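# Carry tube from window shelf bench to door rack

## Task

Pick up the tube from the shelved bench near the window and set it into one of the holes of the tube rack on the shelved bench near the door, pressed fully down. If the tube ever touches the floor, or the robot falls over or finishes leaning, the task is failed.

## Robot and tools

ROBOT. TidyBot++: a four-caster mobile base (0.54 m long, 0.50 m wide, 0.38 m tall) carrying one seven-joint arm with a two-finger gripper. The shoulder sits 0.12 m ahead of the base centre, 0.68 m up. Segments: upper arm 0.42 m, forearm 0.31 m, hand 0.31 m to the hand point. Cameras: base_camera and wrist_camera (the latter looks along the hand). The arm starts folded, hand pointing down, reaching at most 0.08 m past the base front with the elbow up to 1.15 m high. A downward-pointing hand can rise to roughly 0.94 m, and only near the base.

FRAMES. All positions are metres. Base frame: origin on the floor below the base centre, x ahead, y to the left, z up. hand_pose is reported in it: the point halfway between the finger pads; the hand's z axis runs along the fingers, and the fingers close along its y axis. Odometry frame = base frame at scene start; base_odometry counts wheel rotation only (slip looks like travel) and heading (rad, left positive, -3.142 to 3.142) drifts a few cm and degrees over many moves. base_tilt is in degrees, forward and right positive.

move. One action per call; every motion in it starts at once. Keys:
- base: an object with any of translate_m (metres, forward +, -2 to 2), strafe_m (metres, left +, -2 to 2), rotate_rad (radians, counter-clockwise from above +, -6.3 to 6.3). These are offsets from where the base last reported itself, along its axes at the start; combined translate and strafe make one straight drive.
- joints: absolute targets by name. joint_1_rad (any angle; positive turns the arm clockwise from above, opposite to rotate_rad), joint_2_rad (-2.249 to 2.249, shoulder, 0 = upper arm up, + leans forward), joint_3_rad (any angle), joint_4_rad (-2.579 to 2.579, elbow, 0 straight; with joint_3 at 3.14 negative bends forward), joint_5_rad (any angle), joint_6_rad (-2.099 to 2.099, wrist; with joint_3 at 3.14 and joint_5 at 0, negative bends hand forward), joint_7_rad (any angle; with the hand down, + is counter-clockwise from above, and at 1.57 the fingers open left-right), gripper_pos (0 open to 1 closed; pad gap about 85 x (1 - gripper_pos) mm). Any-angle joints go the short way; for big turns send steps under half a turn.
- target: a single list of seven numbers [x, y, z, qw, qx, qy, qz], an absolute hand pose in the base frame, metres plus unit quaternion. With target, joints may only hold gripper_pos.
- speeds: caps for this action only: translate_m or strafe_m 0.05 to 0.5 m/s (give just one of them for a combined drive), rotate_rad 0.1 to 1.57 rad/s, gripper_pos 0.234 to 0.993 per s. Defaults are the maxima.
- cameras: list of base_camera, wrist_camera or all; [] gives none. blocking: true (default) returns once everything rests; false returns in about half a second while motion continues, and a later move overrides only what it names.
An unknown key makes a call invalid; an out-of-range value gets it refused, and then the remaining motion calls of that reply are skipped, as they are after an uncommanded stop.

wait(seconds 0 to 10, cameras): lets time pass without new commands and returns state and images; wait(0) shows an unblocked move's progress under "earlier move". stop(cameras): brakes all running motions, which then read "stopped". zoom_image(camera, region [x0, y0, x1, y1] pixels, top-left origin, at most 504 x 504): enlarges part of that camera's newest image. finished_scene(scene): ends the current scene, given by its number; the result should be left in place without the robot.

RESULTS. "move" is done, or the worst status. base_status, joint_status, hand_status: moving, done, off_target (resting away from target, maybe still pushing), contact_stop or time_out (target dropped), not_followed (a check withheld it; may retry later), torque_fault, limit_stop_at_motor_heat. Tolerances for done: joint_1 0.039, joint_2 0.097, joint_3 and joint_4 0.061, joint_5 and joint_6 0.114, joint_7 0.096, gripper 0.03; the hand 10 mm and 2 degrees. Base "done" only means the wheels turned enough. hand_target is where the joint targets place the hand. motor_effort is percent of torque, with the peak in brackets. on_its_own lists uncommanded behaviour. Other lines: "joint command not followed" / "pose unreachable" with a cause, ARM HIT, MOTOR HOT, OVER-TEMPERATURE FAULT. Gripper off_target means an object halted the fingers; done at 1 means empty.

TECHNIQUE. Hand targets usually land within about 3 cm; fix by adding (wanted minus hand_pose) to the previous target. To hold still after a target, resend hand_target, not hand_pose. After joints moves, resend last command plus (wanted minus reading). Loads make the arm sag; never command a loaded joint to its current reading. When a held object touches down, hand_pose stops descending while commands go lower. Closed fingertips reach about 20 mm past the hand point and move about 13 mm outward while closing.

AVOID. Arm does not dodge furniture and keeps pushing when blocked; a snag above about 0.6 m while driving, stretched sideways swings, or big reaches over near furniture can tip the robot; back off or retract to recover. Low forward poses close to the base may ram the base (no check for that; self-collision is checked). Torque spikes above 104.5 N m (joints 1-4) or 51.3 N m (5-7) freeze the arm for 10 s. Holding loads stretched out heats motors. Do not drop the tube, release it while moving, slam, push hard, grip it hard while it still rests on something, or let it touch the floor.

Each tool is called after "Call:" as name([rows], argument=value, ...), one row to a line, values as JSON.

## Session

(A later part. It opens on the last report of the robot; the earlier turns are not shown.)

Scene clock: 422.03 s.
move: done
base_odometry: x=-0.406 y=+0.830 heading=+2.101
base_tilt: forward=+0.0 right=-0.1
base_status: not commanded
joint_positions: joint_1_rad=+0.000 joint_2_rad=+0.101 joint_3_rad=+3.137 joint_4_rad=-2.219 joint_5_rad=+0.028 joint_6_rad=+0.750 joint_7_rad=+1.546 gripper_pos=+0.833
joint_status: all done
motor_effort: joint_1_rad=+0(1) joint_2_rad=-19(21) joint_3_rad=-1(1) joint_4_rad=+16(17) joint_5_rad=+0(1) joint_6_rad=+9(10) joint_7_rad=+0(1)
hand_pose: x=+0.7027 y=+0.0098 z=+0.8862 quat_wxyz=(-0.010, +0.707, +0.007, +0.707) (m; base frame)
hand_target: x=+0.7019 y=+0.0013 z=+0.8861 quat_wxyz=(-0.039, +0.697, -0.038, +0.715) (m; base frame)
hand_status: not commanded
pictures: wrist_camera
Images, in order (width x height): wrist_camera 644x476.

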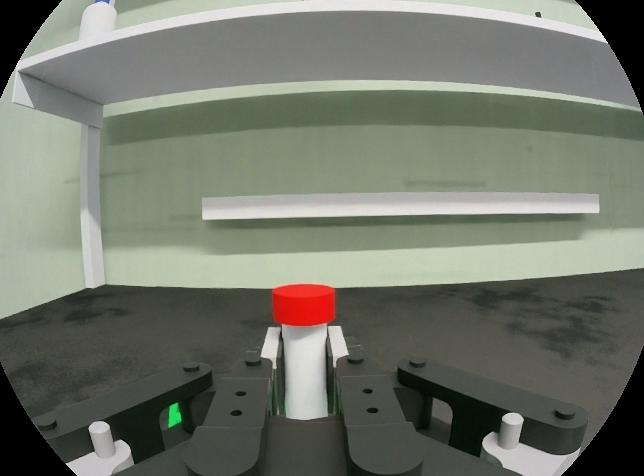

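Call:
move(joints={"joint_2_rad": 0.146, "joint_4_rad": -2.264, "joint_6_rad": 0.868}, cameras=["wrist_camera"])

Scene clock: 423.67 s.
move: done
base_odometry: x=-0.406 y=+0.830 heading=+2.101
base_tilt: forward=+0.0 right=+0.0
base_status: not commanded
joint_positions: joint_1_rad=+0.000 joint_2_rad=+0.129 joint_3_rad=+3.137 joint_4_rad=-2.246 joint_5_rad=+0.028 joint_6_rad=+0.810 joint_7_rad=+1.546 gripper_pos=+0.833
joint_status: all done
motor_effort: joint_1_rad=+0(1) joint_2_rad=-19(21) joint_3_rad=-1(1) joint_4_rad=+16(16) joint_5_rad=+0(1) joint_6_rad=+9(10) joint_7_rad=+0(1)
hand_pose: x=+0.7025 y=+0.0101 z=+0.8745 quat_wxyz=(-0.011, +0.705, +0.007, +0.709) (m; base frame)
hand_target: x=+0.7014 y=+0.0013 z=+0.8731 quat_wxyz=(-0.039, +0.696, -0.038, +0.716) (m; base frame)
hand_status: not commanded
pictures: wrist_camera
Images, in order (width x height): wrist_camera 644x476.

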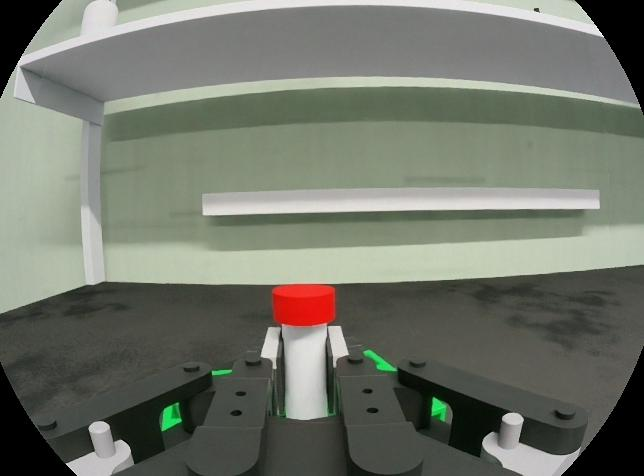

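Call:
move(joints={"joint_2_rad": 0.159, "joint_4_rad": -2.275, "joint_6_rad": 0.892}, cameras=[])

Call:
move(joints={"joint_2_rad": 0.168, "joint_4_rad": -2.283, "joint_6_rad": 0.908}, cameras=["wrist_camera"])

Scene clock: 425.33 s.
move: done
base_odometry: x=-0.406 y=+0.830 heading=+2.101
base_tilt: forward=+0.0 right=+0.0
base_status: not commanded
joint_positions: joint_1_rad=+0.000 joint_2_rad=+0.140 joint_3_rad=+3.137 joint_4_rad=-2.256 joint_5_rad=+0.028 joint_6_rad=+0.834 joint_7_rad=+1.546 gripper_pos=+0.833
joint_status: all done
motor_effort: joint_1_rad=+0(1) joint_2_rad=-20(21) joint_3_rad=-1(1) joint_4_rad=+15(16) joint_5_rad=-1(1) joint_6_rad=+9(9) joint_7_rad=+0(1)
hand_pose: x=+0.7022 y=+0.0103 z=+0.8703 quat_wxyz=(-0.011, +0.704, +0.007, +0.710) (m; base frame)
hand_target: x=+0.7011 y=+0.0013 z=+0.8674 quat_wxyz=(-0.039, +0.696, -0.038, +0.716) (m; base frame)
hand_status: not commanded
pictures: none
No camera images: "cameras" was empty.

Scene clock: 425.87 s.
move: done
base_odometry: x=-0.406 y=+0.830 heading=+2.101
base_tilt: forward=+0.1 right=-0.1
base_status: not commanded
joint_positions: joint_1_rad=+0.000 joint_2_rad=+0.148 joint_3_rad=+3.137 joint_4_rad=-2.263 joint_5_rad=+0.028 joint_6_rad=+0.849 joint_7_rad=+1.546 gripper_pos=+0.833
joint_status: all done
motor_effort: joint_1_rad=+0(1) joint_2_rad=-20(21) joint_3_rad=+0(1) joint_4_rad=+15(16) joint_5_rad=+0(1) joint_6_rad=+9(10) joint_7_rad=+0(1)
hand_pose: x=+0.7020 y=+0.0104 z=+0.8667 quat_wxyz=(-0.011, +0.704, +0.007, +0.710) (m; base frame)
hand_target: x=+0.7008 y=+0.0013 z=+0.8630 quat_wxyz=(-0.039, +0.696, -0.038, +0.716) (m; base frame)
hand_status: not commanded
pictures: wrist_camera
Images, in order (width x height): wrist_camera 644x476.

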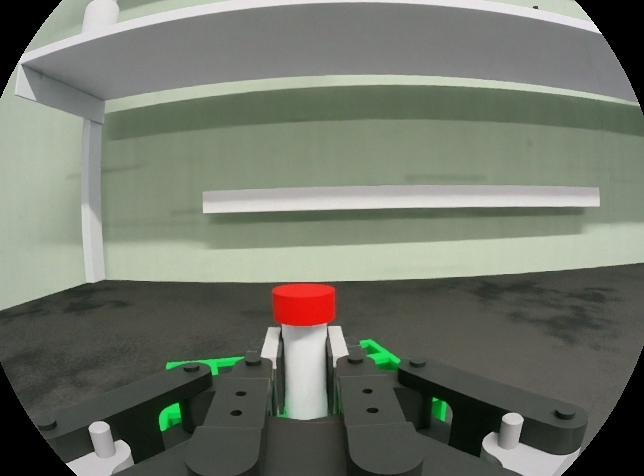

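Call:
move(joints={"joint_2_rad": 0.175, "joint_4_rad": -2.289, "joint_6_rad": 0.92}, cameras=[])

Scene clock: 427.13 s.
move: done
base_odometry: x=-0.406 y=+0.830 heading=+2.101
base_tilt: forward=+0.0 right=+0.0
base_status: not commanded
joint_positions: joint_1_rad=+0.000 joint_2_rad=+0.152 joint_3_rad=+3.137 joint_4_rad=-2.267 joint_5_rad=+0.028 joint_6_rad=+0.863 joint_7_rad=+1.546 gripper_pos=+0.833
joint_status: all done
motor_effort: joint_1_rad=+0(1) joint_2_rad=-20(20) joint_3_rad=-1(1) joint_4_rad=+15(15) joint_5_rad=+0(1) joint_6_rad=+9(9) joint_7_rad=+0(1)
hand_pose: x=+0.7018 y=+0.0104 z=+0.8665 quat_wxyz=(-0.012, +0.702, +0.007, +0.712) (m; base frame)
hand_target: x=+0.7005 y=+0.0013 z=+0.8596 quat_wxyz=(-0.039, +0.697, -0.038, +0.715) (m; base frame)
hand_status: not commanded
pictures: none
No camera images: "cameras" was empty.

Call:
move(joints={"gripper_pos": 0.74}, speeds={"gripper_pos": 0.234}, cameras=["wrist_camera"])

Scene clock: 428.50 s.
move: done
base_odometry: x=-0.406 y=+0.830 heading=+2.101
base_tilt: forward=+0.0 right=+0.0
base_status: not commanded
joint_positions: joint_1_rad=+0.000 joint_2_rad=+0.153 joint_3_rad=+3.137 joint_4_rad=-2.267 joint_5_rad=+0.028 joint_6_rad=+0.863 joint_7_rad=+1.546 gripper_pos=+0.738
joint_status: all done
motor_effort: joint_1_rad=+0(1) joint_2_rad=-20(20) joint_3_rad=+0(1) joint_4_rad=+15(15) joint_5_rad=+0(1) joint_6_rad=+9(9) joint_7_rad=+0(1)
hand_pose: x=+0.7018 y=+0.0104 z=+0.8658 quat_wxyz=(-0.012, +0.702, +0.007, +0.712) (m; base frame)
hand_target: x=+0.7005 y=+0.0013 z=+0.8596 quat_wxyz=(-0.039, +0.697, -0.038, +0.715) (m; base frame)
hand_status: not commanded
pictures: wrist_camera
Images, in order (width x height): wrist_camera 644x476.

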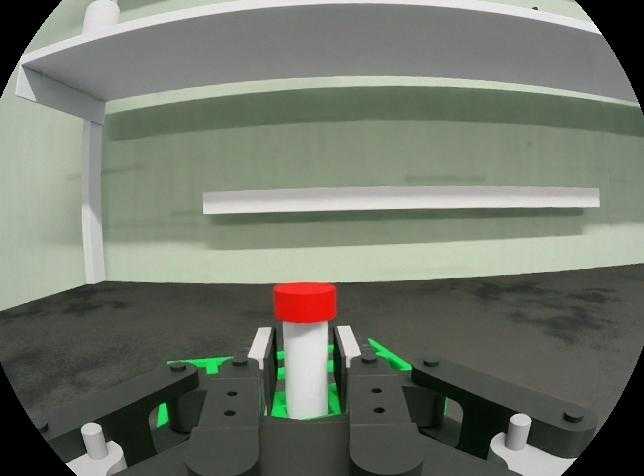

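Call:
move(joints={"gripper_pos": 0.45}, speeds={"gripper_pos": 0.4}, cameras=["wrist_camera"])

Call:
zoom_image(camera="wrist_camera", region=[230, 300, 400, 430])

Scene clock: 430.03 s.
move: done
base_odometry: x=-0.406 y=+0.830 heading=+2.101
base_tilt: forward=+0.0 right=+0.0
base_status: not commanded
joint_positions: joint_1_rad=+0.000 joint_2_rad=+0.153 joint_3_rad=+3.137 joint_4_rad=-2.267 joint_5_rad=+0.028 joint_6_rad=+0.863 joint_7_rad=+1.546 gripper_pos=+0.451
joint_status: all done
motor_effort: joint_1_rad=+0(1) joint_2_rad=-20(20) joint_3_rad=+0(1) joint_4_rad=+15(15) joint_5_rad=+0(1) joint_6_rad=+9(9) joint_7_rad=+0(1)
hand_pose: x=+0.7018 y=+0.0104 z=+0.8658 quat_wxyz=(-0.012, +0.702, +0.007, +0.712) (m; base frame)
hand_target: x=+0.7005 y=+0.0013 z=+0.8596 quat_wxyz=(-0.039, +0.697, -0.038, +0.715) (m; base frame)
hand_status: not commanded
pictures: wrist_camera
Images, in order (width x height): wrist_camera 644x476.

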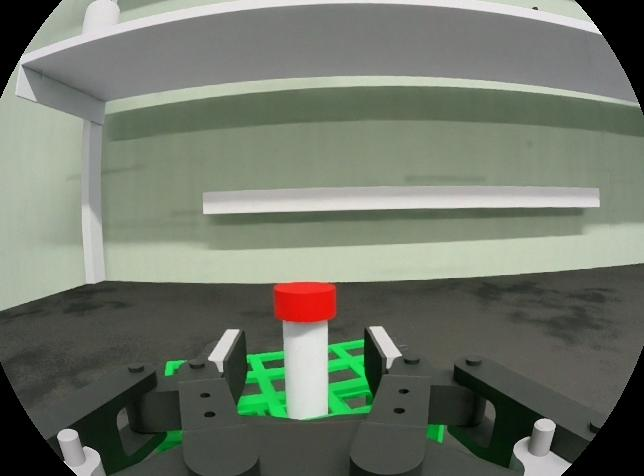

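Scaled by 2.965.

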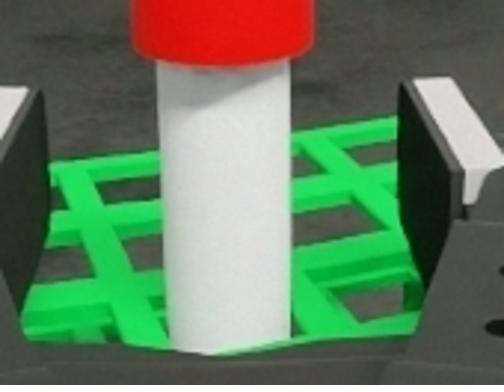

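Call:
move(base={"translate_m": -0.25}, speeds={"translate_m": 0.15}, cameras=["wrist_camera"])

Scene clock: 434.27 s.
move: done
base_odometry: x=-0.279 y=+0.615 heading=+2.101
base_tilt: forward=+0.0 right=+0.0
base_status: done
joint_positions: joint_1_rad=+0.000 joint_2_rad=+0.162 joint_3_rad=+3.137 joint_4_rad=-2.272 joint_5_rad=+0.028 joint_6_rad=+0.863 joint_7_rad=+1.546 gripper_pos=+0.451
joint_status: not commanded
motor_effort: joint_1_rad=+0(1) joint_2_rad=-20(22) joint_3_rad=+0(2) joint_4_rad=+14(15) joint_5_rad=+0(1) joint_6_rad=+9(9) joint_7_rad=+0(1)
hand_pose: x=+0.7024 y=+0.0104 z=+0.8581 quat_wxyz=(-0.012, +0.707, +0.007, +0.707) (m; base frame)
hand_target: x=+0.7005 y=+0.0013 z=+0.8596 quat_wxyz=(-0.039, +0.697, -0.038, +0.715) (m; base frame)
hand_status: not commanded
pictures: wrist_camera
Images, in order (width x height): wrist_camera 644x476.

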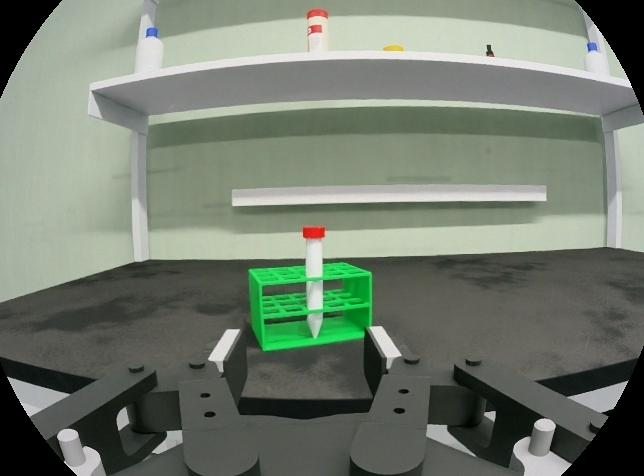

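Call:
finished_scene(scene=1)

The scene is finished: the task was done.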